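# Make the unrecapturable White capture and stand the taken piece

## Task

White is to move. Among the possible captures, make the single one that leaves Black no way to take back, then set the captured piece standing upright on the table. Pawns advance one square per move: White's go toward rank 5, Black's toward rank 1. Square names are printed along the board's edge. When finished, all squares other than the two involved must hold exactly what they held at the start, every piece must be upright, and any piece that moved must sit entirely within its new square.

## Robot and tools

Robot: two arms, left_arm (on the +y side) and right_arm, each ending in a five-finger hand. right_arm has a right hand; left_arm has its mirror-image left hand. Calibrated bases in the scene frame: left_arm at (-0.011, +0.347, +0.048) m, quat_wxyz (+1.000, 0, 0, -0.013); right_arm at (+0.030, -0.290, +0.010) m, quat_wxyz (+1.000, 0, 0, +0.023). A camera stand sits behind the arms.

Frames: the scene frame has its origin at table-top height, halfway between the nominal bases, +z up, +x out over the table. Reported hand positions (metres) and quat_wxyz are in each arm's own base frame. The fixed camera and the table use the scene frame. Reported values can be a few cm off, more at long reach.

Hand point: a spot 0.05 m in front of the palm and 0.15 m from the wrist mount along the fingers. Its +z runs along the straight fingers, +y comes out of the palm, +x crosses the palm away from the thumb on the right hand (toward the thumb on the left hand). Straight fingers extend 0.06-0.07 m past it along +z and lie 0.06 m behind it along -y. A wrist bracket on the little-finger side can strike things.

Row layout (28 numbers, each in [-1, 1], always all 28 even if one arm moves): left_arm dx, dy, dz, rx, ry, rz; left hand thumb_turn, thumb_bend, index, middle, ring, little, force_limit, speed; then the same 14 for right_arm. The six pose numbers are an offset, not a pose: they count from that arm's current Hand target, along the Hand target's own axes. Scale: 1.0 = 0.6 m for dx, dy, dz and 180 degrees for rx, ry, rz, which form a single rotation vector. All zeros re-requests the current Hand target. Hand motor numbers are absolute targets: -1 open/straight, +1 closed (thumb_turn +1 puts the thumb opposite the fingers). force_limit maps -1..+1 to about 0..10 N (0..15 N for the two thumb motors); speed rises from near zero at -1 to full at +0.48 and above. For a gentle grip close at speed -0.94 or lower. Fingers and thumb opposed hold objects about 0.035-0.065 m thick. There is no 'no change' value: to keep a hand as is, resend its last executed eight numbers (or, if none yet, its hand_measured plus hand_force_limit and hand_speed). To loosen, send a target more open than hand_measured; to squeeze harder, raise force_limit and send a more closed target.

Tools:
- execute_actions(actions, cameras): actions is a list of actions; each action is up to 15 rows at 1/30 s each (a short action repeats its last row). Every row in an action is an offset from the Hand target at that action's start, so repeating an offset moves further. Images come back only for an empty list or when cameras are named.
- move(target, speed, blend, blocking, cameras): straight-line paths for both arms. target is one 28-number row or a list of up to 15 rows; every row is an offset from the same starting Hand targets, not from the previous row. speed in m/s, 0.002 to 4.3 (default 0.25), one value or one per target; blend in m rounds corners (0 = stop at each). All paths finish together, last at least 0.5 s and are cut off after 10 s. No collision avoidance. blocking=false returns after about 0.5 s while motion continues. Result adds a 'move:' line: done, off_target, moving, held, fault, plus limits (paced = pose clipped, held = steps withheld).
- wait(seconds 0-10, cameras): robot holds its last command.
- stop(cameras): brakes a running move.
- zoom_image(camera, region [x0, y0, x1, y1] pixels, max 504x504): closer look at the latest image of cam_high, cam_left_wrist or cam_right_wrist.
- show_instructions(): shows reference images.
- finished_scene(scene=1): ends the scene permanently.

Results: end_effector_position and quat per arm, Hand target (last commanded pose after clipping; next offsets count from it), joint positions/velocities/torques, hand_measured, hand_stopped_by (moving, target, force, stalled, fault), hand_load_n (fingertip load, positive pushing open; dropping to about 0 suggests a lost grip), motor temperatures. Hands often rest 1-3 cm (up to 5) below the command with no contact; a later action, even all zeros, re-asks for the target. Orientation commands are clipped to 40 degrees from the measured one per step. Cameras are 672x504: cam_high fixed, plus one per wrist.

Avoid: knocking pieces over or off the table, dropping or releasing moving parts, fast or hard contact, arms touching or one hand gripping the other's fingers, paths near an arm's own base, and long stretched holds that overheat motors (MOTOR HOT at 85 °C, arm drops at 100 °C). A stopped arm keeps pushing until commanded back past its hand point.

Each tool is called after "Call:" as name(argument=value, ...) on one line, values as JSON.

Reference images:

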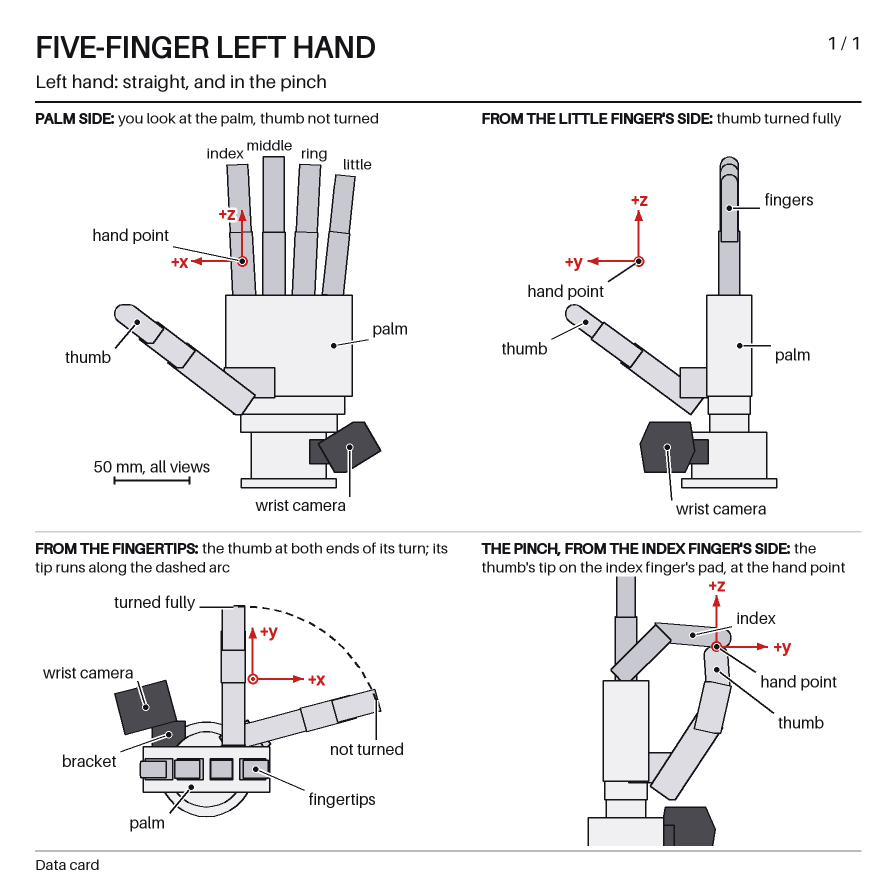

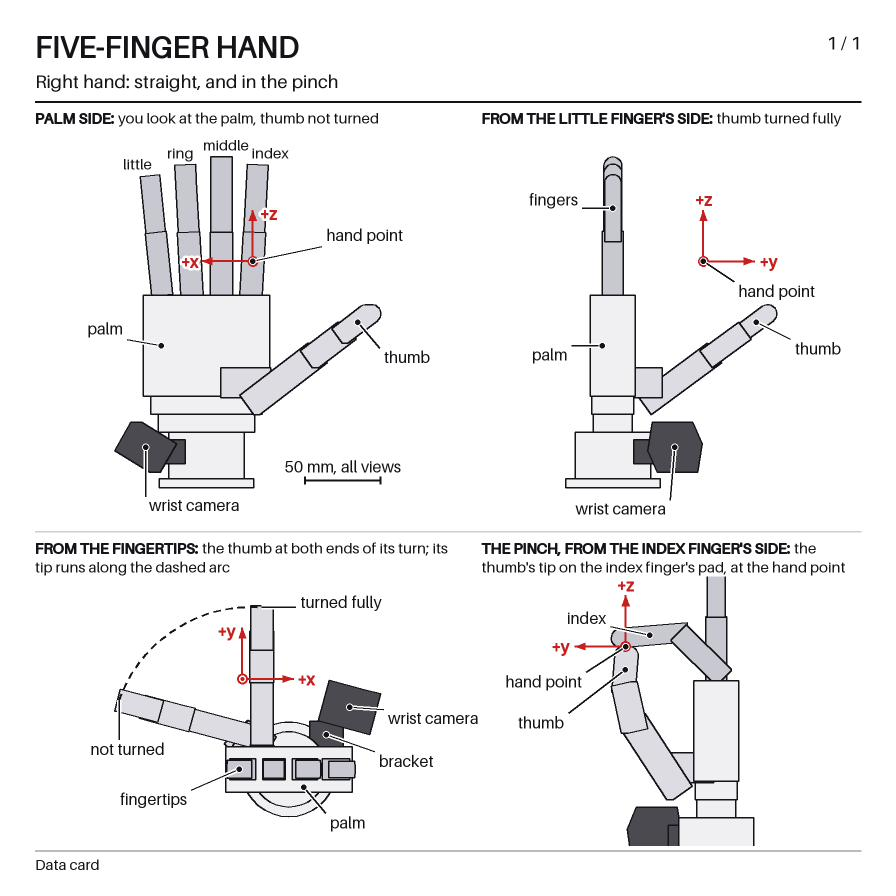

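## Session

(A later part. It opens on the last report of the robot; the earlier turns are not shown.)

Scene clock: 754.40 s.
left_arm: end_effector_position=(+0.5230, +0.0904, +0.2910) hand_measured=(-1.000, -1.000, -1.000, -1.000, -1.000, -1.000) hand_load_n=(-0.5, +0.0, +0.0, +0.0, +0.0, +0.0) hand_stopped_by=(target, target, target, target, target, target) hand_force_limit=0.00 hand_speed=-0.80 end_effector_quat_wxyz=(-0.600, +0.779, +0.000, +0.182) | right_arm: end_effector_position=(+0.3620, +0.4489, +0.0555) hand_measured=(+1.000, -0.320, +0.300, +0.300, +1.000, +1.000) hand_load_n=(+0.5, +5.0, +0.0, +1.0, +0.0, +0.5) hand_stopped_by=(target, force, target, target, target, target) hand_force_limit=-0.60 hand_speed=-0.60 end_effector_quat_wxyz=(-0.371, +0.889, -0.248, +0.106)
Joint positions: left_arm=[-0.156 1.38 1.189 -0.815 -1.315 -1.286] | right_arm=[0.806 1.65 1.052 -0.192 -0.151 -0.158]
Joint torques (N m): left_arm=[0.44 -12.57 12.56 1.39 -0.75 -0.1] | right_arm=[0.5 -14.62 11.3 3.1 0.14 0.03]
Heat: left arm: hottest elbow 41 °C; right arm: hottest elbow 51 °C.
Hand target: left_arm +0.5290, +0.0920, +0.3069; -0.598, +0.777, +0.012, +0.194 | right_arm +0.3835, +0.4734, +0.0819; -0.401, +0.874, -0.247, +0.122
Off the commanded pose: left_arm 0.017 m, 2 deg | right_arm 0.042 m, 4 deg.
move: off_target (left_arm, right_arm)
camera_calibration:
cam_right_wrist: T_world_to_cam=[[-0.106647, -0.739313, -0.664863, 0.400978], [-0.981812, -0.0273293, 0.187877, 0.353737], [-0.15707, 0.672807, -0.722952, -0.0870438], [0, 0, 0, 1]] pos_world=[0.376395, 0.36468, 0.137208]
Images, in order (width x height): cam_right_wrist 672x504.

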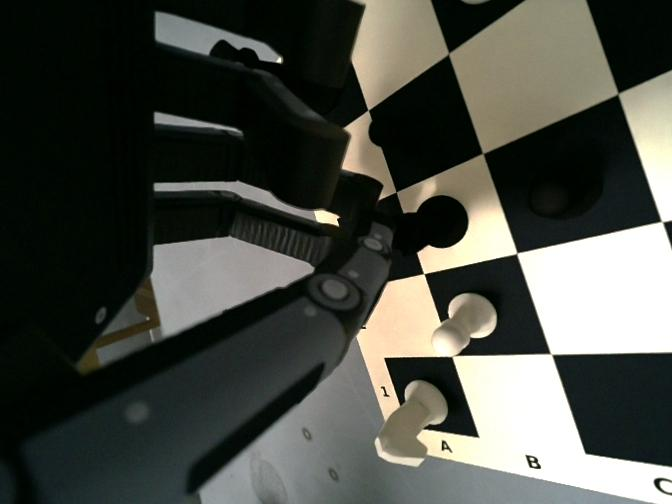

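Call:
move(target=[0,0,0,0,0,0,-1,-1,-1,-1,-1,-1,0,-0.8,-0.0113,-0.0038,0.0042,0,0,0,1,-0.85,0.3,0.3,1,1,-0.6,-0.2], speed=0.06, cameras=["cam_right_wrist"])

Call:
zoom_image(camera="cam_right_wrist", region=[280, 150, 480, 340])

Scene clock: 796.43 s.
left_arm: end_effector_position=(+0.5230, +0.0904, +0.2910) hand_measured=(-1.000, -1.000, -1.000, -1.000, -1.000, -1.000) hand_load_n=(-0.5, +0.0, +0.0, +0.0, +0.0, +0.0) hand_stopped_by=(target, target, target, target, target, target) hand_force_limit=0.00 hand_speed=-0.80 end_effector_quat_wxyz=(-0.600, +0.779, +0.000, +0.182) | right_arm: end_effector_position=(+0.3599, +0.4509, +0.0553) hand_measured=(+1.000, -0.850, +0.300, +0.300, +1.000, +1.000) hand_load_n=(+0.0, +0.0, +0.0, +0.0, +0.0, +0.0) hand_stopped_by=(target, target, target, target, target, target) hand_force_limit=-0.60 hand_speed=-0.20 end_effector_quat_wxyz=(-0.370, +0.888, -0.251, +0.108)
Joint positions: left_arm=[-0.156 1.38 1.189 -0.815 -1.315 -1.286] | right_arm=[0.814 1.65 1.052 -0.192 -0.14 -0.149]
Joint torques (N m): left_arm=[0.26 -12.69 12.57 1.42 -0.75 -0.1] | right_arm=[0.73 -14.21 11.69 3.12 0.16 0.04]
Heat: left arm: hottest elbow 41 °C; right arm: hottest elbow 52 °C.
Hand target: left_arm +0.5290, +0.0920, +0.3069; -0.598, +0.777, +0.012, +0.194 | right_arm +0.3796, +0.4798, +0.0819; -0.401, +0.874, -0.247, +0.122
Off the commanded pose: left_arm 0.017 m, 2 deg | right_arm 0.044 m, 4 deg.
move: off_target (left_arm, right_arm)
camera_calibration:
cam_right_wrist: T_world_to_cam=[[-0.111703, -0.739789, -0.663501, 0.404137], [-0.981974, -0.0202761, 0.187927, 0.348699], [-0.15248, 0.672533, -0.724189, -0.0903149], [0, 0, 0, 1]] pos_world=[0.373786, 0.366786, 0.13721]
Images, in order (width x height): cam_right_wrist 672x504.

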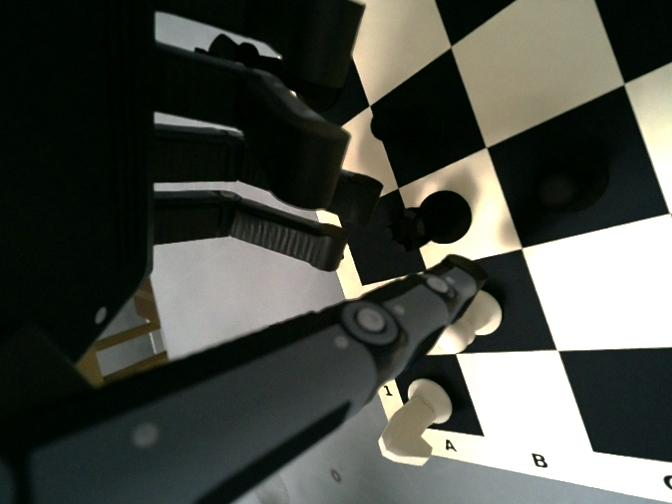

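Scaled by 2.520.

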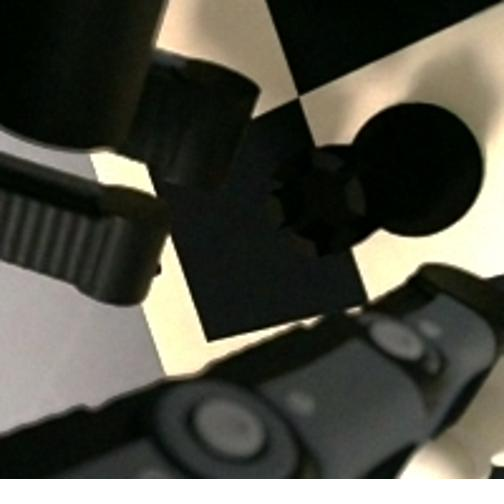

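Call:
move(target=[0,0,0,0,0,0,-1,-1,-1,-1,-1,-1,0,-0.8,-0.0132,-0.0027,0.013,0,0,0,1,-0.85,0.3,0.3,1,1,-0.6,-0.2], speed=0.06, cameras=["cam_right_wrist"])

Call:
zoom_image(camera="cam_right_wrist", region=[280, 150, 480, 340])

Scene clock: 824.47 s.
left_arm: end_effector_position=(+0.5230, +0.0904, +0.2910) hand_measured=(-1.000, -1.000, -1.000, -1.000, -1.000, -1.000) hand_load_n=(-0.5, +0.0, +0.0, +0.0, +0.0, +0.0) hand_stopped_by=(target, target, target, target, target, target) hand_force_limit=0.00 hand_speed=-0.80 end_effector_quat_wxyz=(-0.600, +0.779, +0.000, +0.182) | right_arm: end_effector_position=(+0.3530, +0.4617, +0.0487) hand_measured=(+1.000, -0.850, +0.300, +0.300, +1.000, +1.000) hand_load_n=(+0.5, +0.0, +0.0, +0.0, +0.0, -0.5) hand_stopped_by=(target, target, target, target, target, target) hand_force_limit=-0.60 hand_speed=-0.20 end_effector_quat_wxyz=(-0.368, +0.890, -0.248, +0.106)
Joint positions: left_arm=[-0.156 1.38 1.189 -0.815 -1.315 -1.286] | right_arm=[0.838 1.67 1.059 -0.183 -0.127 -0.137]
Joint torques (N m): left_arm=[0.32 -12.57 12.55 1.43 -0.75 -0.11] | right_arm=[0.62 -14.86 11.9 3.11 0.16 0.04]
Heat: left arm: hottest elbow 41 °C; right arm: hottest elbow 52 °C.
Hand target: left_arm +0.5290, +0.0920, +0.3069; -0.598, +0.777, +0.012, +0.194 | right_arm +0.3766, +0.4900, +0.0780; -0.401, +0.874, -0.247, +0.122
Off the commanded pose: left_arm 0.017 m, 2 deg | right_arm 0.047 m, 5 deg.
move: off_target (left_arm, right_arm)
camera_calibration:
cam_right_wrist: T_world_to_cam=[[-0.108065, -0.74376, -0.659654, 0.407308], [-0.981286, -0.0265722, 0.190715, 0.345899], [-0.159374, 0.667919, -0.726969, -0.0987618], [0, 0, 0, 1]] pos_world=[0.367702, 0.378095, 0.130917]
Images, in order (width x height): cam_right_wrist 672x504.

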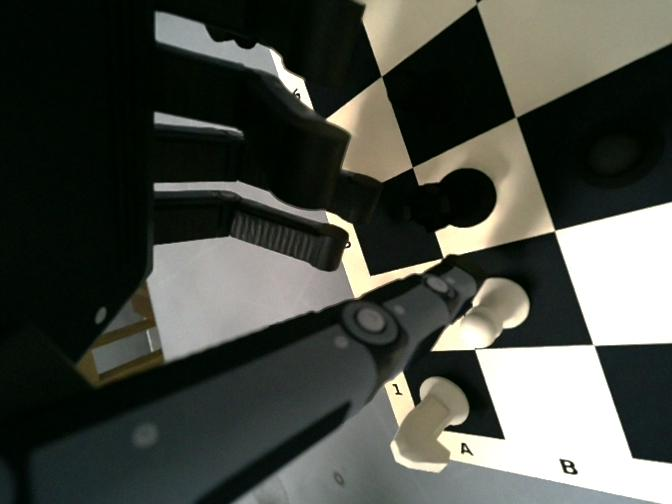

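Scaled by 2.520.

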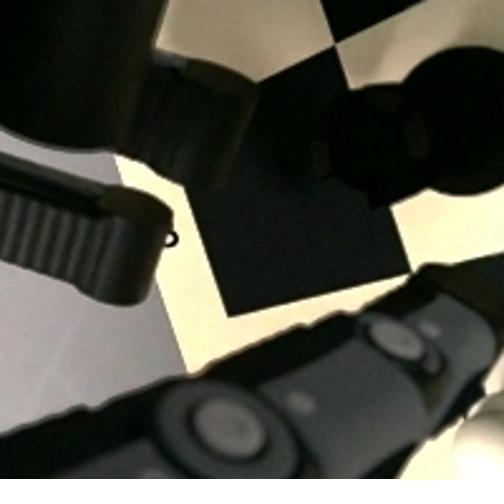

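Call:
move(target=[0,0,0,0,0,0,-1,-1,-1,-1,-1,-1,0,-0.8,0.013,0.0008,-0.0008,0,0,0,1,-0.85,0.3,0.3,1,1,-0.6,-0.2], speed=0.06, cameras=["cam_right_wrist"])

Scene clock: 839.70 s.
left_arm: end_effector_position=(+0.5230, +0.0904, +0.2910) hand_measured=(-1.000, -1.000, -1.000, -1.000, -1.000, -1.000) hand_load_n=(+0.0, +0.0, +0.0, +0.0, +0.0, +0.0) hand_stopped_by=(target, target, target, target, target, target) hand_force_limit=0.00 hand_speed=-0.80 end_effector_quat_wxyz=(-0.600, +0.779, +0.000, +0.182) | right_arm: end_effector_position=(+0.3530, +0.4618, +0.0487) hand_measured=(+1.000, -0.850, +0.300, +0.300, +1.000, +1.000) hand_load_n=(+0.0, +0.0, +0.0, +0.0, +0.0, +0.0) hand_stopped_by=(target, target, target, target, target, target) hand_force_limit=-0.60 hand_speed=-0.20 end_effector_quat_wxyz=(-0.368, +0.890, -0.248, +0.106)
Joint positions: left_arm=[-0.156 1.38 1.189 -0.815 -1.315 -1.286] | right_arm=[0.838 1.67 1.059 -0.183 -0.127 -0.137]
Joint torques (N m): left_arm=[0.44 -12.69 12.59 1.39 -0.74 -0.11] | right_arm=[-0.15 -14.56 12.04 2.99 -0.33 -0.08]
Heat: left arm: hottest elbow 41 °C; right arm: hottest elbow 50 °C.
Hand target: left_arm +0.5290, +0.0920, +0.3069; -0.598, +0.777, +0.012, +0.194 | right_arm +0.3829, +0.4853, +0.0781; -0.401, +0.874, -0.247, +0.122
Off the commanded pose: left_arm 0.017 m, 2 deg | right_arm 0.048 m, 5 deg.
move: off_target (left_arm, right_arm)
camera_calibration:
cam_right_wrist: T_world_to_cam=[[-0.108435, -0.743675, -0.659688, 0.407417], [-0.981245, -0.0263194, 0.190961, 0.345757], [-0.159376, 0.668022, -0.726874, -0.098813], [0, 0, 0, 1]] pos_world=[0.367702, 0.378095, 0.130917]
Images, in order (width x height): cam_right_wrist 672x504.

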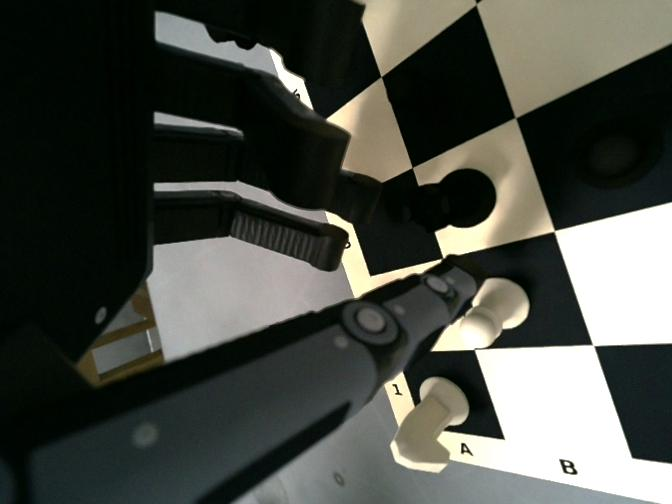

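Call:
move(target=[0,0,0,0,0,0,-1,-1,-1,-1,-1,-1,0,-0.8,0.013,0.0008,-0.0008,0,0,0,1,-0.85,0.3,0.3,1,1,-0.6,-0.2], speed=0.06)

Scene clock: 847.60 s.
left_arm: end_effector_position=(+0.5230, +0.0904, +0.2910) hand_measured=(-1.000, -1.000, -1.000, -1.000, -1.000, -1.000) hand_load_n=(+0.0, +0.0, +0.0, +0.0, +0.0, +0.0) hand_stopped_by=(target, target, target, target, target, target) hand_force_limit=0.00 hand_speed=-0.80 end_effector_quat_wxyz=(-0.600, +0.779, +0.000, +0.182) | right_arm: end_effector_position=(+0.3644, +0.4559, +0.0510) hand_measured=(+1.000, -0.850, +0.300, +0.300, +1.000, +1.000) hand_load_n=(+0.0, +0.0, +0.5, +0.0, +0.0, +0.0) hand_stopped_by=(target, target, target, target, target, target) hand_force_limit=-0.60 hand_speed=-0.20 end_effector_quat_wxyz=(-0.370, +0.886, -0.257, +0.107)
Joint positions: left_arm=[-0.156 1.38 1.189 -0.815 -1.315 -1.286] | right_arm=[0.814 1.671 1.065 -0.183 -0.137 -0.137]
Joint torques (N m): left_arm=[0.21 -12.63 12.56 1.44 -0.75 -0.1] | right_arm=[-0.73 -14.74 11.97 2.88 -0.36 -0.19]
Heat: left arm: hottest elbow 41 °C; right arm: hottest elbow 49 °C.
Hand target: left_arm +0.5290, +0.0920, +0.3069; -0.598, +0.777, +0.012, +0.194 | right_arm +0.3892, +0.4806, +0.0781; -0.401, +0.874, -0.247, +0.122
Off the commanded pose: left_arm 0.017 m, 2 deg | right_arm 0.044 m, 4 deg.
move: off_target (left_arm, right_arm)

Call:
move(target=[0,0,0,0,0,0,-1,-1,-1,-1,-1,-1,0,-0.8,-0.0003,0.014,0.0119,0,0,0,1,-0.85,0.3,0.3,1,1,-0.6,-0.2], speed=0.04, cameras=["cam_right_wrist"])

Call:
zoom_image(camera="cam_right_wrist", region=[280, 150, 480, 340])

Scene clock: 874.37 s.
left_arm: end_effector_position=(+0.5230, +0.0904, +0.2910) hand_measured=(-1.000, -1.000, -1.000, -1.000, -1.000, -1.000) hand_load_n=(-0.5, +0.0, +0.0, +0.0, +0.0, +0.0) hand_stopped_by=(target, target, target, target, target, target) hand_force_limit=0.00 hand_speed=-0.80 end_effector_quat_wxyz=(-0.600, +0.779, +0.000, +0.182) | right_arm: end_effector_position=(+0.3670, +0.4587, +0.0431) hand_measured=(+1.000, -0.850, +0.300, +0.300, +1.000, +1.000) hand_load_n=(+0.0, +0.0, +0.0, +0.0, +0.0, +0.0) hand_stopped_by=(target, target, target, target, target, target) hand_force_limit=-0.60 hand_speed=-0.20 end_effector_quat_wxyz=(-0.372, +0.886, -0.256, +0.108)
Joint positions: left_arm=[-0.156 1.38 1.189 -0.815 -1.315 -1.286] | right_arm=[0.814 1.691 1.065 -0.16 -0.137 -0.137]
Joint torques (N m): left_arm=[0.26 -12.63 12.57 1.35 -0.75 -0.11] | right_arm=[-0.44 -15.03 10.99 3.15 -0.36 -0.19]
Motor temperatures (°C): left_arm=[27 27 41 24 28 26] | right_arm=[27 33 47 26 26 24]
Heat: left arm: hottest elbow 41 °C; right arm: hottest elbow 47 °C.
Hand target: left_arm +0.5290, +0.0920, +0.3069; -0.598, +0.777, +0.012, +0.194 | right_arm +0.3892, +0.4806, +0.0671; -0.401, +0.874, -0.247, +0.122
Off the commanded pose: left_arm 0.017 m, 2 deg | right_arm 0.039 m, 4 deg.
move: off_target (left_arm, right_arm)
camera_calibration:
cam_right_wrist: T_world_to_cam=[[-0.121128, -0.734411, -0.667808, 0.403705], [-0.98165, -0.0111945, 0.190364, 0.353705], [-0.147281, 0.678612, -0.719579, -0.108205], [0, 0, 0, 1]] pos_world=[0.380178, 0.373874, 0.124403]
Images, in order (width x height): cam_right_wrist 672x504.

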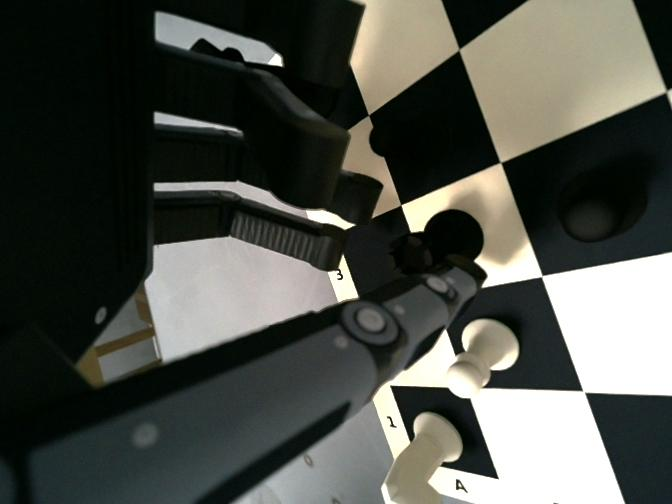

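Scaled by 2.520.

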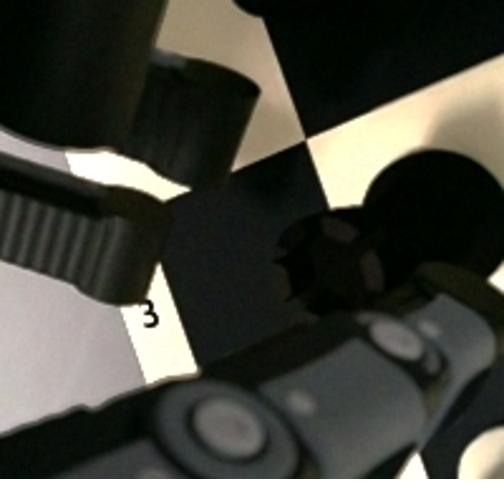

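Call:
move(target=[0,0,0,0,0,0,-1,-1,-1,-1,-1,-1,0,-0.8,-0.0067,0.0065,-0.0077,0,0,0,1,-0.85,0.3,0.3,1,1,-0.6,-0.2], speed=0.04)

Scene clock: 892.13 s.
left_arm: end_effector_position=(+0.5230, +0.0904, +0.2910) hand_measured=(-1.000, -1.000, -1.000, -1.000, -1.000, -1.000) hand_load_n=(-0.5, +0.0, +0.0, +0.0, +0.0, +0.0) hand_stopped_by=(target, target, target, target, target, target) hand_force_limit=0.00 hand_speed=-0.80 end_effector_quat_wxyz=(-0.600, +0.779, +0.000, +0.182) | right_arm: end_effector_position=(+0.3680, +0.4597, +0.0440) hand_measured=(+1.000, -0.850, +0.300, +0.300, +1.000, +1.000) hand_load_n=(+0.0, +0.0, +0.0, +0.0, +0.0, +0.0) hand_stopped_by=(target, target, target, target, target, target) hand_force_limit=-0.60 hand_speed=-0.20 end_effector_quat_wxyz=(-0.374, +0.885, -0.256, +0.109)
Joint positions: left_arm=[-0.156 1.38 1.189 -0.815 -1.315 -1.286] | right_arm=[0.814 1.691 1.065 -0.153 -0.137 -0.137]
Joint torques (N m): left_arm=[0.38 -12.57 12.57 1.4 -0.74 -0.11] | right_arm=[-0.15 -16.21 9.65 3.19 -0.19 -0.15]
Heat: left arm: hottest elbow 42 °C; right arm: hottest elbow 47 °C.
Hand target: left_arm +0.5290, +0.0920, +0.3069; -0.598, +0.777, +0.012, +0.194 | right_arm +0.3826, +0.4776, +0.0670; -0.401, +0.874, -0.247, +0.122
Off the commanded pose: left_arm 0.017 m, 2 deg | right_arm 0.033 m, 4 deg.
move: off_target (left_arm, right_arm)

Call:
move(target=[0,0,0,0,0,0,-1,-1,-1,-1,-1,-1,0,-0.8,-0.0067,0.0065,-0.0077,0,0,0,1,-0.85,0.3,0.3,1,1,-0.6,-0.2], speed=0.04)

Scene clock: 908.97 s.
left_arm: end_effector_position=(+0.5230, +0.0904, +0.2910) hand_measured=(-1.000, -1.000, -1.000, -1.000, -1.000, -1.000) hand_load_n=(+0.0, +0.0, +0.0, +0.0, +0.0, +0.0) hand_stopped_by=(target, target, target, target, target, target) hand_force_limit=0.00 hand_speed=-0.80 end_effector_quat_wxyz=(-0.600, +0.779, +0.000, +0.182) | right_arm: end_effector_position=(+0.3690, +0.4607, +0.0448) hand_measured=(+1.000, -0.850, +0.300, +0.300, +1.000, +1.000) hand_load_n=(+0.0, +0.0, +0.0, +0.0, +0.0, +0.0) hand_stopped_by=(target, target, target, target, target, target) hand_force_limit=-0.60 hand_speed=-0.20 end_effector_quat_wxyz=(-0.377, +0.884, -0.255, +0.110)
Joint positions: left_arm=[-0.156 1.38 1.189 -0.815 -1.315 -1.286] | right_arm=[0.814 1.691 1.065 -0.147 -0.137 -0.137]
Joint torques (N m): left_arm=[0.38 -12.45 12.56 1.42 -0.75 -0.11] | right_arm=[0.26 -17.26 8.21 3.18 0 -0.11]
Heat: left arm: hottest elbow 42 °C; right arm: hottest elbow 46 °C.
Hand target: left_arm +0.5290, +0.0920, +0.3069; -0.598, +0.777, +0.012, +0.194 | right_arm +0.3759, +0.4746, +0.0670; -0.401, +0.874, -0.247, +0.122
Off the commanded pose: left_arm 0.017 m, 2 deg | right_arm 0.027 m, 3 deg.
move: off_target (left_arm, right_arm)

Call:
move(target=[0,0,0,0,0,0,-1,-1,-1,-1,-1,-1,0,-0.8,-0.0023,0.0073,-0.0138,0,0,0,1,-0.85,0.3,0.3,1,1,-0.6,-0.2], speed=0.04)

Scene clock: 921.83 s.
left_arm: end_effector_position=(+0.5230, +0.0904, +0.2910) hand_measured=(-1.000, -1.000, -1.000, -1.000, -1.000, -1.000) hand_load_n=(+0.0, +0.0, +0.0, +0.0, +0.0, +0.0) hand_stopped_by=(target, target, target, target, target, target) hand_force_limit=0.00 hand_speed=-0.80 end_effector_quat_wxyz=(-0.600, +0.779, +0.000, +0.182) | right_arm: end_effector_position=(+0.3700, +0.4618, +0.0553) hand_measured=(+1.000, -0.850, +0.300, +0.300, +1.000, +1.000) hand_load_n=(+0.0, +0.0, +0.0, +0.5, +0.0, +0.0) hand_stopped_by=(target, target, target, target, target, target) hand_force_limit=-0.60 hand_speed=-0.20 end_effector_quat_wxyz=(-0.384, +0.880, -0.254, +0.114)
Joint positions: left_arm=[-0.156 1.38 1.189 -0.815 -1.315 -1.286] | right_arm=[0.814 1.673 1.065 -0.147 -0.137 -0.137]
Joint torques (N m): left_arm=[0.44 -12.51 12.57 1.42 -0.76 -0.11] | right_arm=[0.32 -17.55 6.56 3.26 -0.03 -0.11]
Heat: left arm: hottest elbow 42 °C; right arm: hottest elbow 45 °C.
Hand target: left_arm +0.5290, +0.0920, +0.3069; -0.598, +0.777, +0.012, +0.194 | right_arm +0.3699, +0.4676, +0.0690; -0.401, +0.874, -0.247, +0.122
Off the commanded pose: left_arm 0.017 m, 2 deg | right_arm 0.015 m, 2 deg.
move: off_target (left_arm, right_arm)

Call:
move(target=[[0,0,0,0,0,0,-1,-1,-1,-1,-1,-1,0,-0.8,0.0005,-0.018,-0.033,0,0,0,1,-0.85,0.3,0.3,1,1,-0.6,-0.2],[0,0,0,0,0,0,-1,-1,-1,-1,-1,-1,0,-0.8,0,-0.012,0.0217,0,0,0,1,-0.85,0.3,0.3,1,1,-0.6,-0.2]], speed=0.05, cameras=["cam_right_wrist"])

Scene clock: 958.23 s.
left_arm: end_effector_position=(+0.5230, +0.0904, +0.2910) hand_measured=(-1.000, -1.000, -1.000, -1.000, -1.000, -1.000) hand_load_n=(-0.5, +0.0, +0.0, +0.0, +0.0, +0.0) hand_stopped_by=(target, target, target, target, target, target) hand_force_limit=0.00 hand_speed=-0.80 end_effector_quat_wxyz=(-0.600, +0.779, +0.000, +0.182) | right_arm: end_effector_position=(+0.3693, +0.4611, +0.0499) hand_measured=(+1.000, -0.850, +0.300, +0.300, +1.000, +1.000) hand_load_n=(+0.0, +0.0, +0.0, +0.0, +0.0, +0.5) hand_stopped_by=(target, target, target, target, target, target) hand_force_limit=-0.60 hand_speed=-0.20 end_effector_quat_wxyz=(-0.380, +0.882, -0.254, +0.112)
Joint positions: left_arm=[-0.156 1.38 1.189 -0.815 -1.315 -1.286] | right_arm=[0.814 1.682 1.065 -0.149 -0.137 -0.137]
Joint torques (N m): left_arm=[0.38 -12.57 12.56 1.37 -0.75 -0.11] | right_arm=[0.62 -15.21 9.28 3.21 0.16 -0.07]
Motor temperatures (°C): left_arm=[27 27 42 24 28 26] | right_arm=[27 34 42 26 26 24]
Heat: left arm: hottest elbow 42 °C; right arm: hottest elbow 42 °C.
Hand target: left_arm +0.5290, +0.0920, +0.3069; -0.598, +0.777, +0.012, +0.194 | right_arm +0.3776, +0.4799, +0.0660; -0.401, +0.874, -0.247, +0.122
Off the commanded pose: left_arm 0.017 m, 2 deg | right_arm 0.026 m, 3 deg.
move: off_target (left_arm, right_arm)
camera_calibration:
cam_right_wrist: T_world_to_cam=[[-0.111729, -0.724488, -0.680172, 0.402867], [-0.984211, -0.0138792, 0.176455, 0.357577], [-0.13728, 0.689148, -0.711498, -0.113625], [0, 0, 0, 1]] pos_world=[0.381345, 0.375139, 0.130078]
Images, in order (width x height): cam_right_wrist 672x504.

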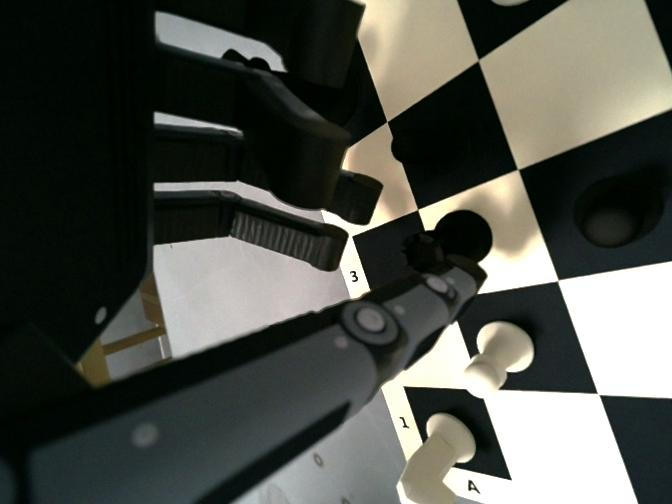

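Call:
move(target=[[0,0,0,0,0,0,-1,-1,-1,-1,-1,-1,0,-0.8,0.0005,0.0162,-0.096,0,0,0,1,-0.85,0.3,0.3,1,1,-0.6,-0.2],[0,0,0,0,0,0,-1,-1,-1,-1,-1,-1,0,-0.8,0,0.0108,-0.0127,0,0,0,1,-0.85,0.3,0.3,1,1,-0.6,-0.2]], speed=0.06, cameras=["cam_right_wrist"])

Scene clock: 974.53 s.
left_arm: end_effector_position=(+0.5230, +0.0904, +0.2910) hand_measured=(-1.000, -1.000, -1.000, -1.000, -1.000, -1.000) hand_load_n=(-0.5, +0.0, +0.0, +0.0, +0.0, +0.0) hand_stopped_by=(target, target, target, target, target, target) hand_force_limit=0.00 hand_speed=-0.80 end_effector_quat_wxyz=(-0.600, +0.779, +0.000, +0.182) | right_arm: end_effector_position=(+0.3590, +0.4485, +0.0526) hand_measured=(+1.000, -0.850, +0.300, +0.300, +1.000, +1.000) hand_load_n=(+0.0, +0.0, +0.0, -2.0, +0.0, +0.0) hand_stopped_by=(target, target, target, target, target, target) hand_force_limit=-0.60 hand_speed=-0.20 end_effector_quat_wxyz=(-0.383, +0.881, -0.255, +0.113)
Joint positions: left_arm=[-0.156 1.38 1.189 -0.815 -1.315 -1.286] | right_arm=[0.811 1.639 1.013 -0.132 -0.14 -0.137]
Joint torques (N m): left_arm=[0.32 -12.45 12.53 1.39 -0.75 -0.11] | right_arm=[0.62 -12.98 10.78 2.76 0.15 -0.09]
Heat: left arm: hottest elbow 42 °C; right arm: hottest elbow 42 °C.
Hand target: left_arm +0.5290, +0.0920, +0.3069; -0.598, +0.777, +0.012, +0.194 | right_arm +0.3723, +0.4714, +0.0660; -0.401, +0.874, -0.247, +0.122
Off the commanded pose: left_arm 0.017 m, 2 deg | right_arm 0.030 m, 3 deg.
move: off_target (left_arm, right_arm)
camera_calibration:
cam_right_wrist: T_world_to_cam=[[-0.109834, -0.719622, -0.685625, 0.391925], [-0.984866, -0.0142526, 0.17273, 0.347437], [-0.134073, 0.69422, -0.707166, -0.108083], [0, 0, 0, 1]] pos_world=[0.370735, 0.362023, 0.132268]
Images, in order (width x height): cam_right_wrist 672x504.

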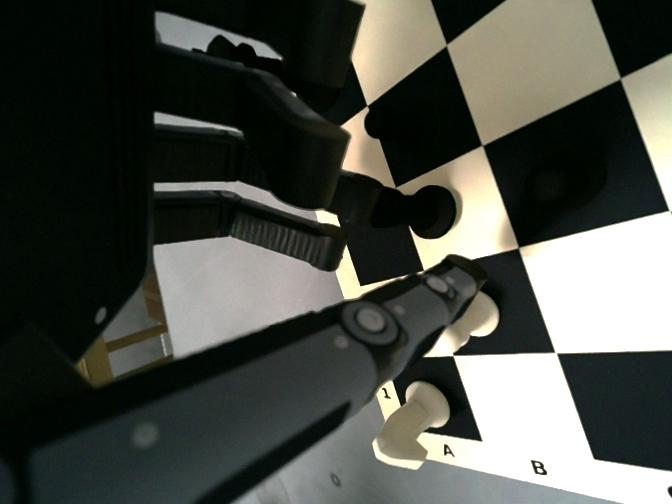

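Call:
zoom_image(camera="cam_right_wrist", region=[280, 150, 480, 340])

Scaled by 2.520.

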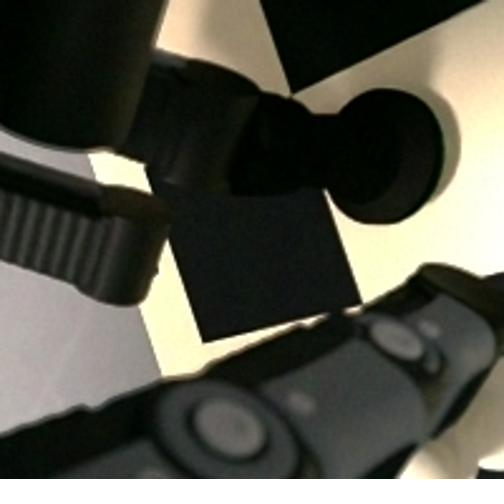

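Call:
move(target=[0,0,0,0,0,0,-1,-1,-1,-1,-1,-1,0,-0.8,0,-0.0317,-0.027,0,0,0,1,-0.85,0.3,0.3,1,1,-0.6,-0.2], speed=0.06, cameras=["cam_right_wrist"])

Call:
zoom_image(camera="cam_right_wrist", region=[280, 130, 480, 320])

Scene clock: 997.57 s.
left_arm: end_effector_position=(+0.5230, +0.0904, +0.2910) hand_measured=(-1.000, -1.000, -1.000, -1.000, -1.000, -1.000) hand_load_n=(+0.0, +0.0, +0.0, +0.0, -0.5, +0.0) hand_stopped_by=(target, target, target, target, target, target) hand_force_limit=0.00 hand_speed=-0.80 end_effector_quat_wxyz=(-0.600, +0.779, +0.000, +0.182) | right_arm: end_effector_position=(+0.3571, +0.4476, +0.0538) hand_measured=(+1.000, -0.850, +0.300, +0.300, +1.000, +1.000) hand_load_n=(+0.0, +0.0, +0.0, +0.0, +0.0, +0.0) hand_stopped_by=(target, target, target, target, target, target) hand_force_limit=-0.60 hand_speed=-0.20 end_effector_quat_wxyz=(-0.375, +0.885, -0.256, +0.108)
Joint positions: left_arm=[-0.156 1.38 1.189 -0.815 -1.315 -1.286] | right_arm=[0.812 1.639 1.027 -0.167 -0.14 -0.137]
Joint torques (N m): left_arm=[0.26 -12.69 12.57 1.43 -0.77 -0.12] | right_arm=[0.62 -16.26 11.92 1.42 0.16 -0.09]
Heat: left arm: hottest elbow 42 °C; right arm: hottest elbow 45 °C.
Hand target: left_arm +0.5290, +0.0920, +0.3069; -0.598, +0.777, +0.012, +0.194 | right_arm +0.3720, +0.4716, +0.0911; -0.401, +0.874, -0.247, +0.122
Off the commanded pose: left_arm 0.017 m, 2 deg | right_arm 0.047 m, 4 deg.
move: off_target (left_arm, right_arm)
camera_calibration:
cam_right_wrist: T_world_to_cam=[[-0.118905, -0.730577, -0.672398, 0.399236], [-0.982205, -0.0126077, 0.187389, 0.342833], [-0.145379, 0.682714, -0.716077, -0.0972082], [0, 0, 0, 1]] pos_world=[0.370071, 0.36236, 0.134594]
Images, in order (width x height): cam_right_wrist 672x504.

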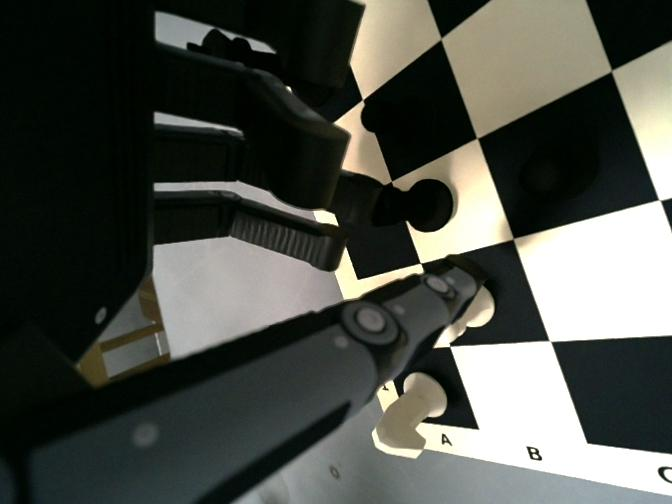

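Scaled by 2.520.

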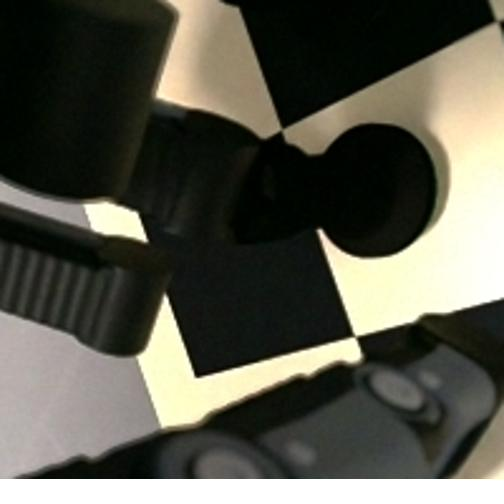

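Call:
move(target=[0,0,0,0,0,0,-1,-1,-1,-1,-1,-1,0,-0.8,0,-0.0238,-0.0027,0,0,0,1,-0.85,0.3,0.3,1,1,-0.6,-0.2], speed=0.06)

Scene clock: 1062.03 s.
left_arm: end_effector_position=(+0.5230, +0.0904, +0.2910) hand_measured=(-1.000, -1.000, -1.000, -1.000, -1.000, -1.000) hand_load_n=(+0.0, +0.0, +0.0, +0.5, +0.0, +0.0) hand_stopped_by=(target, target, target, target, target, target) hand_force_limit=0.00 hand_speed=-0.80 end_effector_quat_wxyz=(-0.600, +0.779, +0.000, +0.182) | right_arm: end_effector_position=(+0.3627, +0.4542, +0.0661) hand_measured=(+1.000, -0.850, +0.300, +0.300, +1.000, +1.000) hand_load_n=(+0.0, +0.0, +0.0, +0.0, +0.0, +0.0) hand_stopped_by=(target, target, target, target, target, target) hand_force_limit=-0.60 hand_speed=-0.20 end_effector_quat_wxyz=(-0.375, +0.884, -0.255, +0.109)
Joint positions: left_arm=[-0.156 1.38 1.189 -0.815 -1.315 -1.286] | right_arm=[0.814 1.639 1.065 -0.204 -0.138 -0.137]
Joint torques (N m): left_arm=[0.44 -12.45 12.59 1.4 -0.75 -0.1] | right_arm=[0.62 -16.26 12.11 1.43 0.17 -0.07]
Motor temperatures (°C): left_arm=[27 27 42 24 28 26] | right_arm=[27 32 48 26 26 24]
Heat: left arm: hottest elbow 42 °C; right arm: hottest elbow 48 °C.
Hand target: left_arm +0.5290, +0.0920, +0.3069; -0.598, +0.777, +0.012, +0.194 | right_arm +0.3761, +0.4785, +0.1030; -0.401, +0.874, -0.247, +0.122
Off the commanded pose: left_arm 0.017 m, 2 deg | right_arm 0.046 m, 4 deg.
move: off_target (left_arm, right_arm)

Call:
move(target=[0,0,0,0,0,0,-1,-1,-1,-1,-1,-1,0,-0.8,-0.0002,0.0101,0.0087,-0.0223,0,0,1,-1,0.15,0.15,1,1,-0.6,-0.2], speed=0.06, cameras=["cam_right_wrist"])

Call:
zoom_image(camera="cam_right_wrist", region=[280, 130, 520, 340])

Scene clock: 1082.10 s.
left_arm: end_effector_position=(+0.5230, +0.0904, +0.2910) hand_measured=(-1.000, -1.000, -1.000, -1.000, -1.000, -1.000) hand_load_n=(-0.5, +0.0, +0.0, +0.0, +0.0, +0.0) hand_stopped_by=(target, target, target, target, target, target) hand_force_limit=0.00 hand_speed=-0.80 end_effector_quat_wxyz=(-0.600, +0.779, +0.000, +0.182) | right_arm: end_effector_position=(+0.3632, +0.4550, +0.0693) hand_measured=(+1.000, -1.000, +0.150, +0.150, +1.000, +1.000) hand_load_n=(+0.0, +0.0, +0.0, +0.0, +0.0, +0.0) hand_stopped_by=(target, target, target, target, target, target) hand_force_limit=-0.60 hand_speed=-0.20 end_effector_quat_wxyz=(-0.352, +0.893, -0.260, +0.104)
Joint positions: left_arm=[-0.156 1.38 1.189 -0.815 -1.315 -1.286] | right_arm=[0.818 1.653 1.116 -0.291 -0.124 -0.137]
Joint torques (N m): left_arm=[0.38 -12.75 12.53 1.4 -0.76 -0.11] | right_arm=[0.62 -14.97 12.3 1.4 0.16 -0.12]
Heat: left arm: hottest elbow 42 °C; right arm: hottest elbow 48 °C.
Hand target: left_arm +0.5290, +0.0920, +0.3069; -0.598, +0.777, +0.012, +0.194 | right_arm +0.3761, +0.4786, +0.0950; -0.370, +0.887, -0.251, +0.114
Off the commanded pose: left_arm 0.017 m, 2 deg | right_arm 0.037 m, 3 deg.
move: off_target (left_arm, right_arm)
camera_calibration:
cam_right_wrist: T_world_to_cam=[[-0.13897, -0.758313, -0.636906, 0.433311], [-0.977172, 0.000642925, 0.212449, 0.336458], [-0.160693, 0.65189, -0.741091, -0.0688727], [0, 0, 0, 1]] pos_world=[0.377927, 0.373267, 0.153458]
Images, in order (width x height): cam_right_wrist 672x504.

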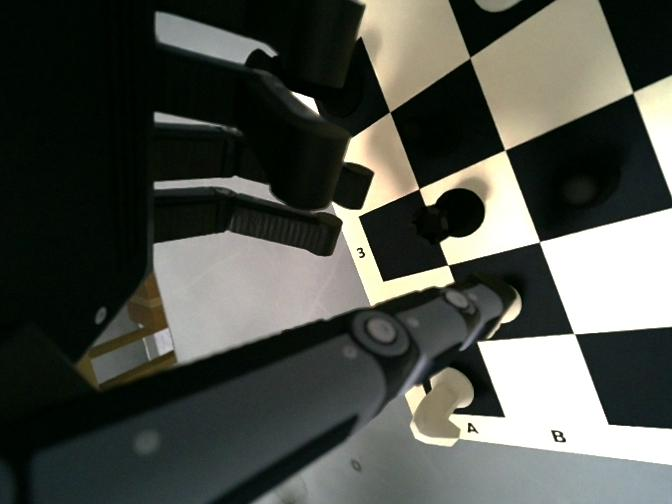

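Scaled by 2.100.

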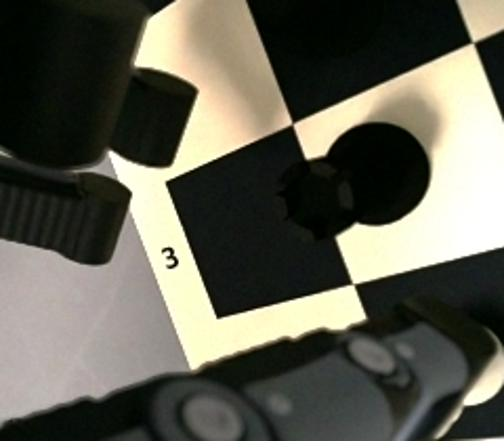

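Call:
move(target=[0,0,0,0,0,0,-1,-1,-1,-1,-1,-1,0,-0.8,-0.0005,0.0285,0.0187,0,0,0,1,-1,0.15,0.15,1,1,-0.6,-0.2], speed=0.05, cameras=["cam_right_wrist"])

Call:
zoom_image(camera="cam_right_wrist", region=[280, 130, 520, 340])

Scene clock: 1105.90 s.
left_arm: end_effector_position=(+0.5230, +0.0904, +0.2910) hand_measured=(-1.000, -1.000, -1.000, -1.000, -1.000, -1.000) hand_load_n=(-0.5, +0.0, +0.0, +0.0, +0.0, +0.0) hand_stopped_by=(target, target, target, target, target, target) hand_force_limit=0.00 hand_speed=-0.80 end_effector_quat_wxyz=(-0.600, +0.779, +0.000, +0.182) | right_arm: end_effector_position=(+0.3648, +0.4567, +0.0610) hand_measured=(+1.000, -1.000, +0.150, +0.150, +1.000, +1.000) hand_load_n=(+0.0, +0.0, +0.0, +0.0, +0.0, +0.0) hand_stopped_by=(target, target, target, target, target, target) hand_force_limit=-0.60 hand_speed=-0.20 end_effector_quat_wxyz=(-0.350, +0.894, -0.261, +0.103)
Joint positions: left_arm=[-0.156 1.38 1.189 -0.815 -1.315 -1.286] | right_arm=[0.818 1.671 1.116 -0.276 -0.124 -0.137]
Joint torques (N m): left_arm=[0.32 -12.45 12.56 1.4 -0.74 -0.11] | right_arm=[0.62 -15.21 9.62 3.04 0.12 -0.13]
Heat: left arm: hottest elbow 43 °C; right arm: hottest elbow 48 °C.
Hand target: left_arm +0.5290, +0.0920, +0.3069; -0.598, +0.777, +0.012, +0.194 | right_arm +0.3740, +0.4752, +0.0749; -0.371, +0.887, -0.251, +0.114
Off the commanded pose: left_arm 0.017 m, 2 deg | right_arm 0.025 m, 3 deg.
move: off_target (left_arm, right_arm)
camera_calibration:
cam_right_wrist: T_world_to_cam=[[-0.140501, -0.759953, -0.634611, 0.430651], [-0.976656, 0.00118627, 0.214808, 0.33922], [-0.162491, 0.649977, -0.742379, -0.0743116], [0, 0, 0, 1]] pos_world=[0.379733, 0.375173, 0.145261]
Images, in order (width x height): cam_right_wrist 672x504.

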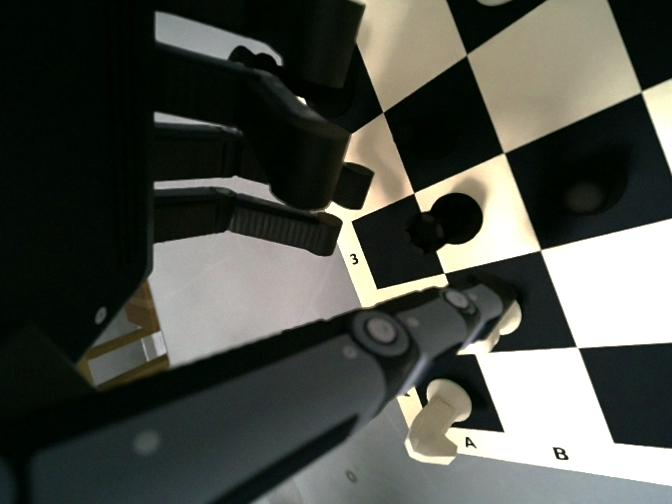

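Scaled by 2.100.

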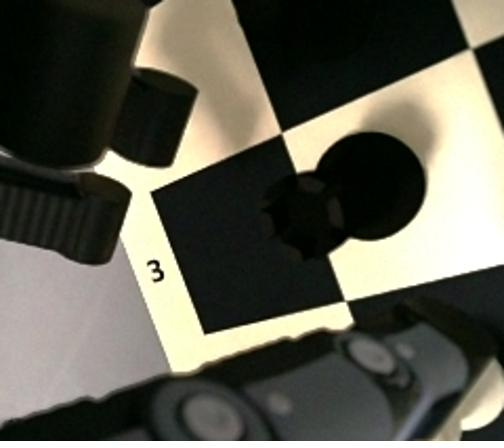

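Call:
move(target=[0,0,0,0,0,0,-1,-1,-1,-1,-1,-1,0,-0.8,-0.0005,0.0238,0.0233,-0.0127,0,0,1,-1,0.15,0.15,1,1,-0.6,-0.2], speed=0.05, cameras=["cam_right_wrist"])

Call:
zoom_image(camera="cam_right_wrist", region=[280, 130, 520, 340])

Scene clock: 1130.77 s.
left_arm: end_effector_position=(+0.5230, +0.0904, +0.2910) hand_measured=(-1.000, -1.000, -1.000, -1.000, -1.000, -1.000) hand_load_n=(-0.5, +0.0, +0.0, +0.0, +0.0, +0.0) hand_stopped_by=(target, target, target, target, target, target) hand_force_limit=0.00 hand_speed=-0.80 end_effector_quat_wxyz=(-0.600, +0.779, +0.000, +0.182) | right_arm: end_effector_position=(+0.3627, +0.4540, +0.0367) hand_measured=(+1.000, -1.000, +0.150, +0.150, +1.000, +1.000) hand_load_n=(+0.0, +0.0, +0.0, +0.0, +0.0, +0.0) hand_stopped_by=(target, target, target, target, target, target) hand_force_limit=-0.60 hand_speed=-0.20 end_effector_quat_wxyz=(-0.331, +0.901, -0.264, +0.096)
Joint positions: left_arm=[-0.156 1.38 1.189 -0.815 -1.315 -1.286] | right_arm=[0.82 1.714 1.116 -0.276 -0.118 -0.137]
Joint torques (N m): left_arm=[0.38 -12.45 12.53 1.36 -0.74 -0.11] | right_arm=[0.67 -15.74 10.19 2.61 0.16 -0.17]
Heat: left arm: hottest elbow 43 °C; right arm: hottest elbow 47 °C.
Hand target: left_arm +0.5290, +0.0920, +0.3069; -0.598, +0.777, +0.012, +0.194 | right_arm +0.3740, +0.4752, +0.0549; -0.353, +0.894, -0.253, +0.109
Off the commanded pose: left_arm 0.017 m, 2 deg | right_arm 0.030 m, 3 deg.
move: off_target (left_arm, right_arm)
camera_calibration:
cam_right_wrist: T_world_to_cam=[[-0.158589, -0.781051, -0.603994, 0.427913], [-0.970779, 0.0117599, 0.239687, 0.334508], [-0.180105, 0.624357, -0.760093, -0.0721901], [0, 0, 0, 1]] pos_world=[0.379594, 0.37536, 0.123409]
Images, in order (width x height): cam_right_wrist 672x504.

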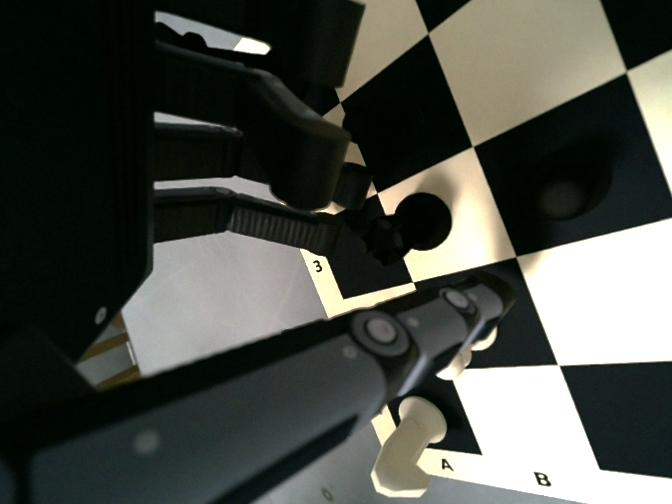

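Scaled by 2.100.

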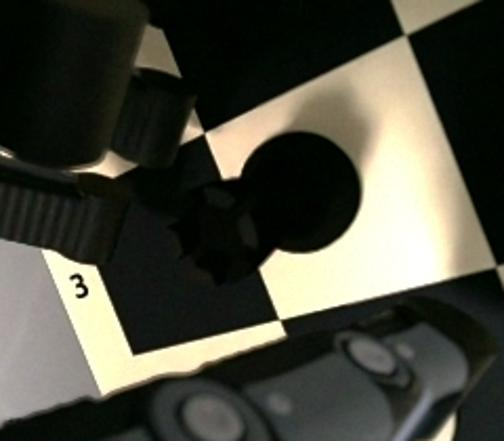

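Call:
move(target=[0,0,0,0,0,0,-1,-1,-1,-1,-1,-1,0,-0.8,0,0,0,0,0,0,1,-0.8,0.3,0.3,1,1,-0.6,-0.6], speed=0.05, cameras=["cam_right_wrist"])

Call:
zoom_image(camera="cam_right_wrist", region=[280, 130, 520, 340])

Scene clock: 1151.50 s.
left_arm: end_effector_position=(+0.5230, +0.0904, +0.2910) hand_measured=(-1.000, -1.000, -1.000, -1.000, -1.000, -1.000) hand_load_n=(+0.0, +0.0, +0.0, +0.0, +0.0, +0.0) hand_stopped_by=(target, target, target, target, target, target) hand_force_limit=0.00 hand_speed=-0.80 end_effector_quat_wxyz=(-0.600, +0.779, +0.000, +0.182) | right_arm: end_effector_position=(+0.3627, +0.4540, +0.0367) hand_measured=(+1.000, -0.800, +0.300, +0.300, +1.000, +1.000) hand_load_n=(+0.0, +0.0, +0.0, +0.0, +0.0, +0.5) hand_stopped_by=(target, target, target, target, target, target) hand_force_limit=-0.60 hand_speed=-0.60 end_effector_quat_wxyz=(-0.331, +0.901, -0.264, +0.096)
Joint positions: left_arm=[-0.156 1.38 1.189 -0.815 -1.315 -1.286] | right_arm=[0.82 1.714 1.116 -0.276 -0.118 -0.137]
Joint torques (N m): left_arm=[0.26 -12.51 12.6 1.36 -0.76 -0.11] | right_arm=[0.62 -15.85 10.21 2.55 0.17 -0.16]
Heat: left arm: hottest elbow 43 °C; right arm: hottest elbow 47 °C.
Hand target: left_arm +0.5290, +0.0920, +0.3069; -0.598, +0.777, +0.012, +0.194 | right_arm +0.3740, +0.4752, +0.0549; -0.353, +0.894, -0.253, +0.109
Off the commanded pose: left_arm 0.017 m, 2 deg | right_arm 0.030 m, 3 deg.
move: off_target (left_arm, right_arm)
camera_calibration:
cam_right_wrist: T_world_to_cam=[[-0.158589, -0.781051, -0.603994, 0.427913], [-0.970779, 0.0117599, 0.239687, 0.334508], [-0.180105, 0.624357, -0.760093, -0.0721901], [0, 0, 0, 1]] pos_world=[0.379594, 0.37536, 0.123409]
Images, in order (width x height): cam_right_wrist 672x504.

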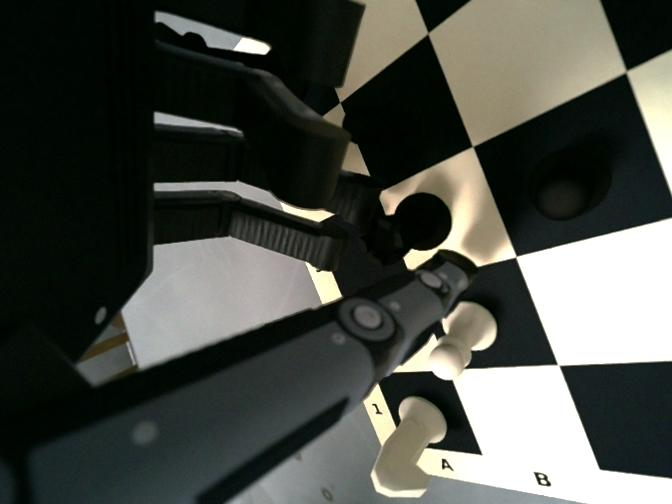

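Scaled by 2.100.

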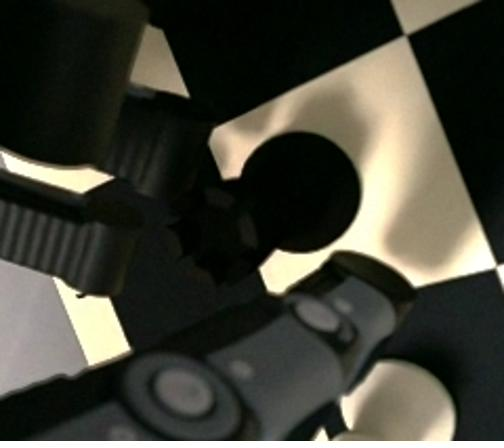

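Call:
move(target=[0,0,0,0,0,0,-1,-1,-1,-1,-1,-1,0,-0.8,0,0,0,0,0,0,1,-0.25,0.3,0.3,1,1,-0.6,-0.9], speed=0.05, cameras=["cam_right_wrist"])

Call:
zoom_image(camera="cam_right_wrist", region=[280, 130, 520, 340])

Scene clock: 1161.70 s.
left_arm: end_effector_position=(+0.5230, +0.0904, +0.2910) hand_measured=(-1.000, -1.000, -1.000, -1.000, -1.000, -1.000) hand_load_n=(+0.0, +0.0, +0.0, +0.0, +0.0, +0.0) hand_stopped_by=(target, target, target, target, target, target) hand_force_limit=0.00 hand_speed=-0.80 end_effector_quat_wxyz=(-0.600, +0.779, +0.000, +0.182) | right_arm: end_effector_position=(+0.3627, +0.4540, +0.0367) hand_measured=(+1.000, -0.586, +0.300, +0.300, +1.000, +1.000) hand_load_n=(+0.0, +4.0, +0.0, +2.0, +0.0, +0.5) hand_stopped_by=(target, force, target, target, target, target) hand_force_limit=-0.60 hand_speed=-0.90 end_effector_quat_wxyz=(-0.331, +0.901, -0.264, +0.096)
Joint positions: left_arm=[-0.156 1.38 1.189 -0.815 -1.315 -1.286] | right_arm=[0.82 1.714 1.116 -0.276 -0.118 -0.137]
Joint torques (N m): left_arm=[0.32 -12.63 12.53 1.4 -0.75 -0.11] | right_arm=[0.5 -15.79 10.26 2.52 0.16 -0.16]
Heat: left arm: hottest elbow 43 °C; right arm: hottest elbow 47 °C.
Hand target: left_arm +0.5290, +0.0920, +0.3069; -0.598, +0.777, +0.012, +0.194 | right_arm +0.3740, +0.4752, +0.0549; -0.353, +0.894, -0.253, +0.109
Off the commanded pose: left_arm 0.017 m, 2 deg | right_arm 0.030 m, 3 deg.
move: off_target (left_arm, right_arm)
camera_calibration:
cam_right_wrist: T_world_to_cam=[[-0.158589, -0.781051, -0.603994, 0.427913], [-0.970779, 0.0117599, 0.239687, 0.334508], [-0.180105, 0.624357, -0.760093, -0.0721901], [0, 0, 0, 1]] pos_world=[0.379594, 0.37536, 0.123409]
Images, in order (width x height): cam_right_wrist 672x504.

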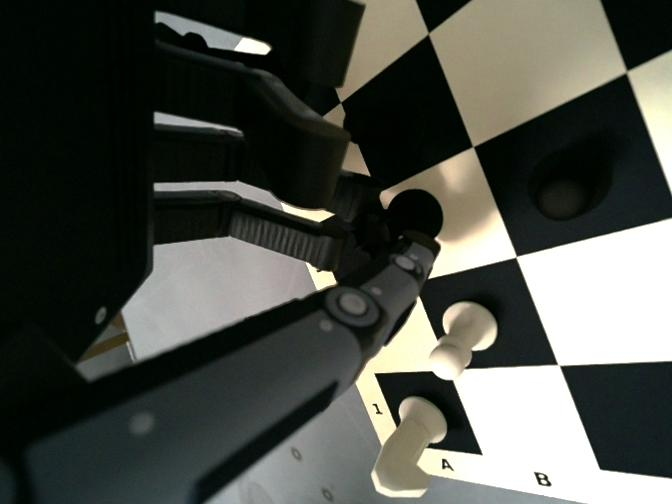

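Scaled by 2.100.

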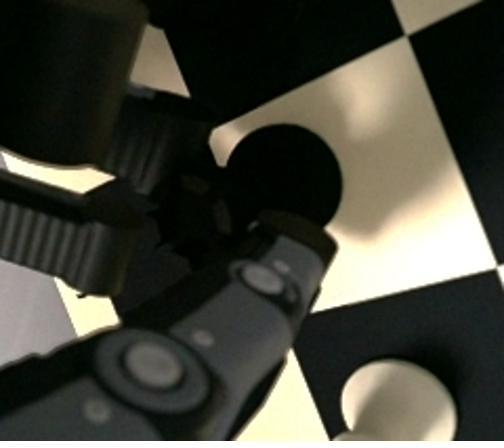

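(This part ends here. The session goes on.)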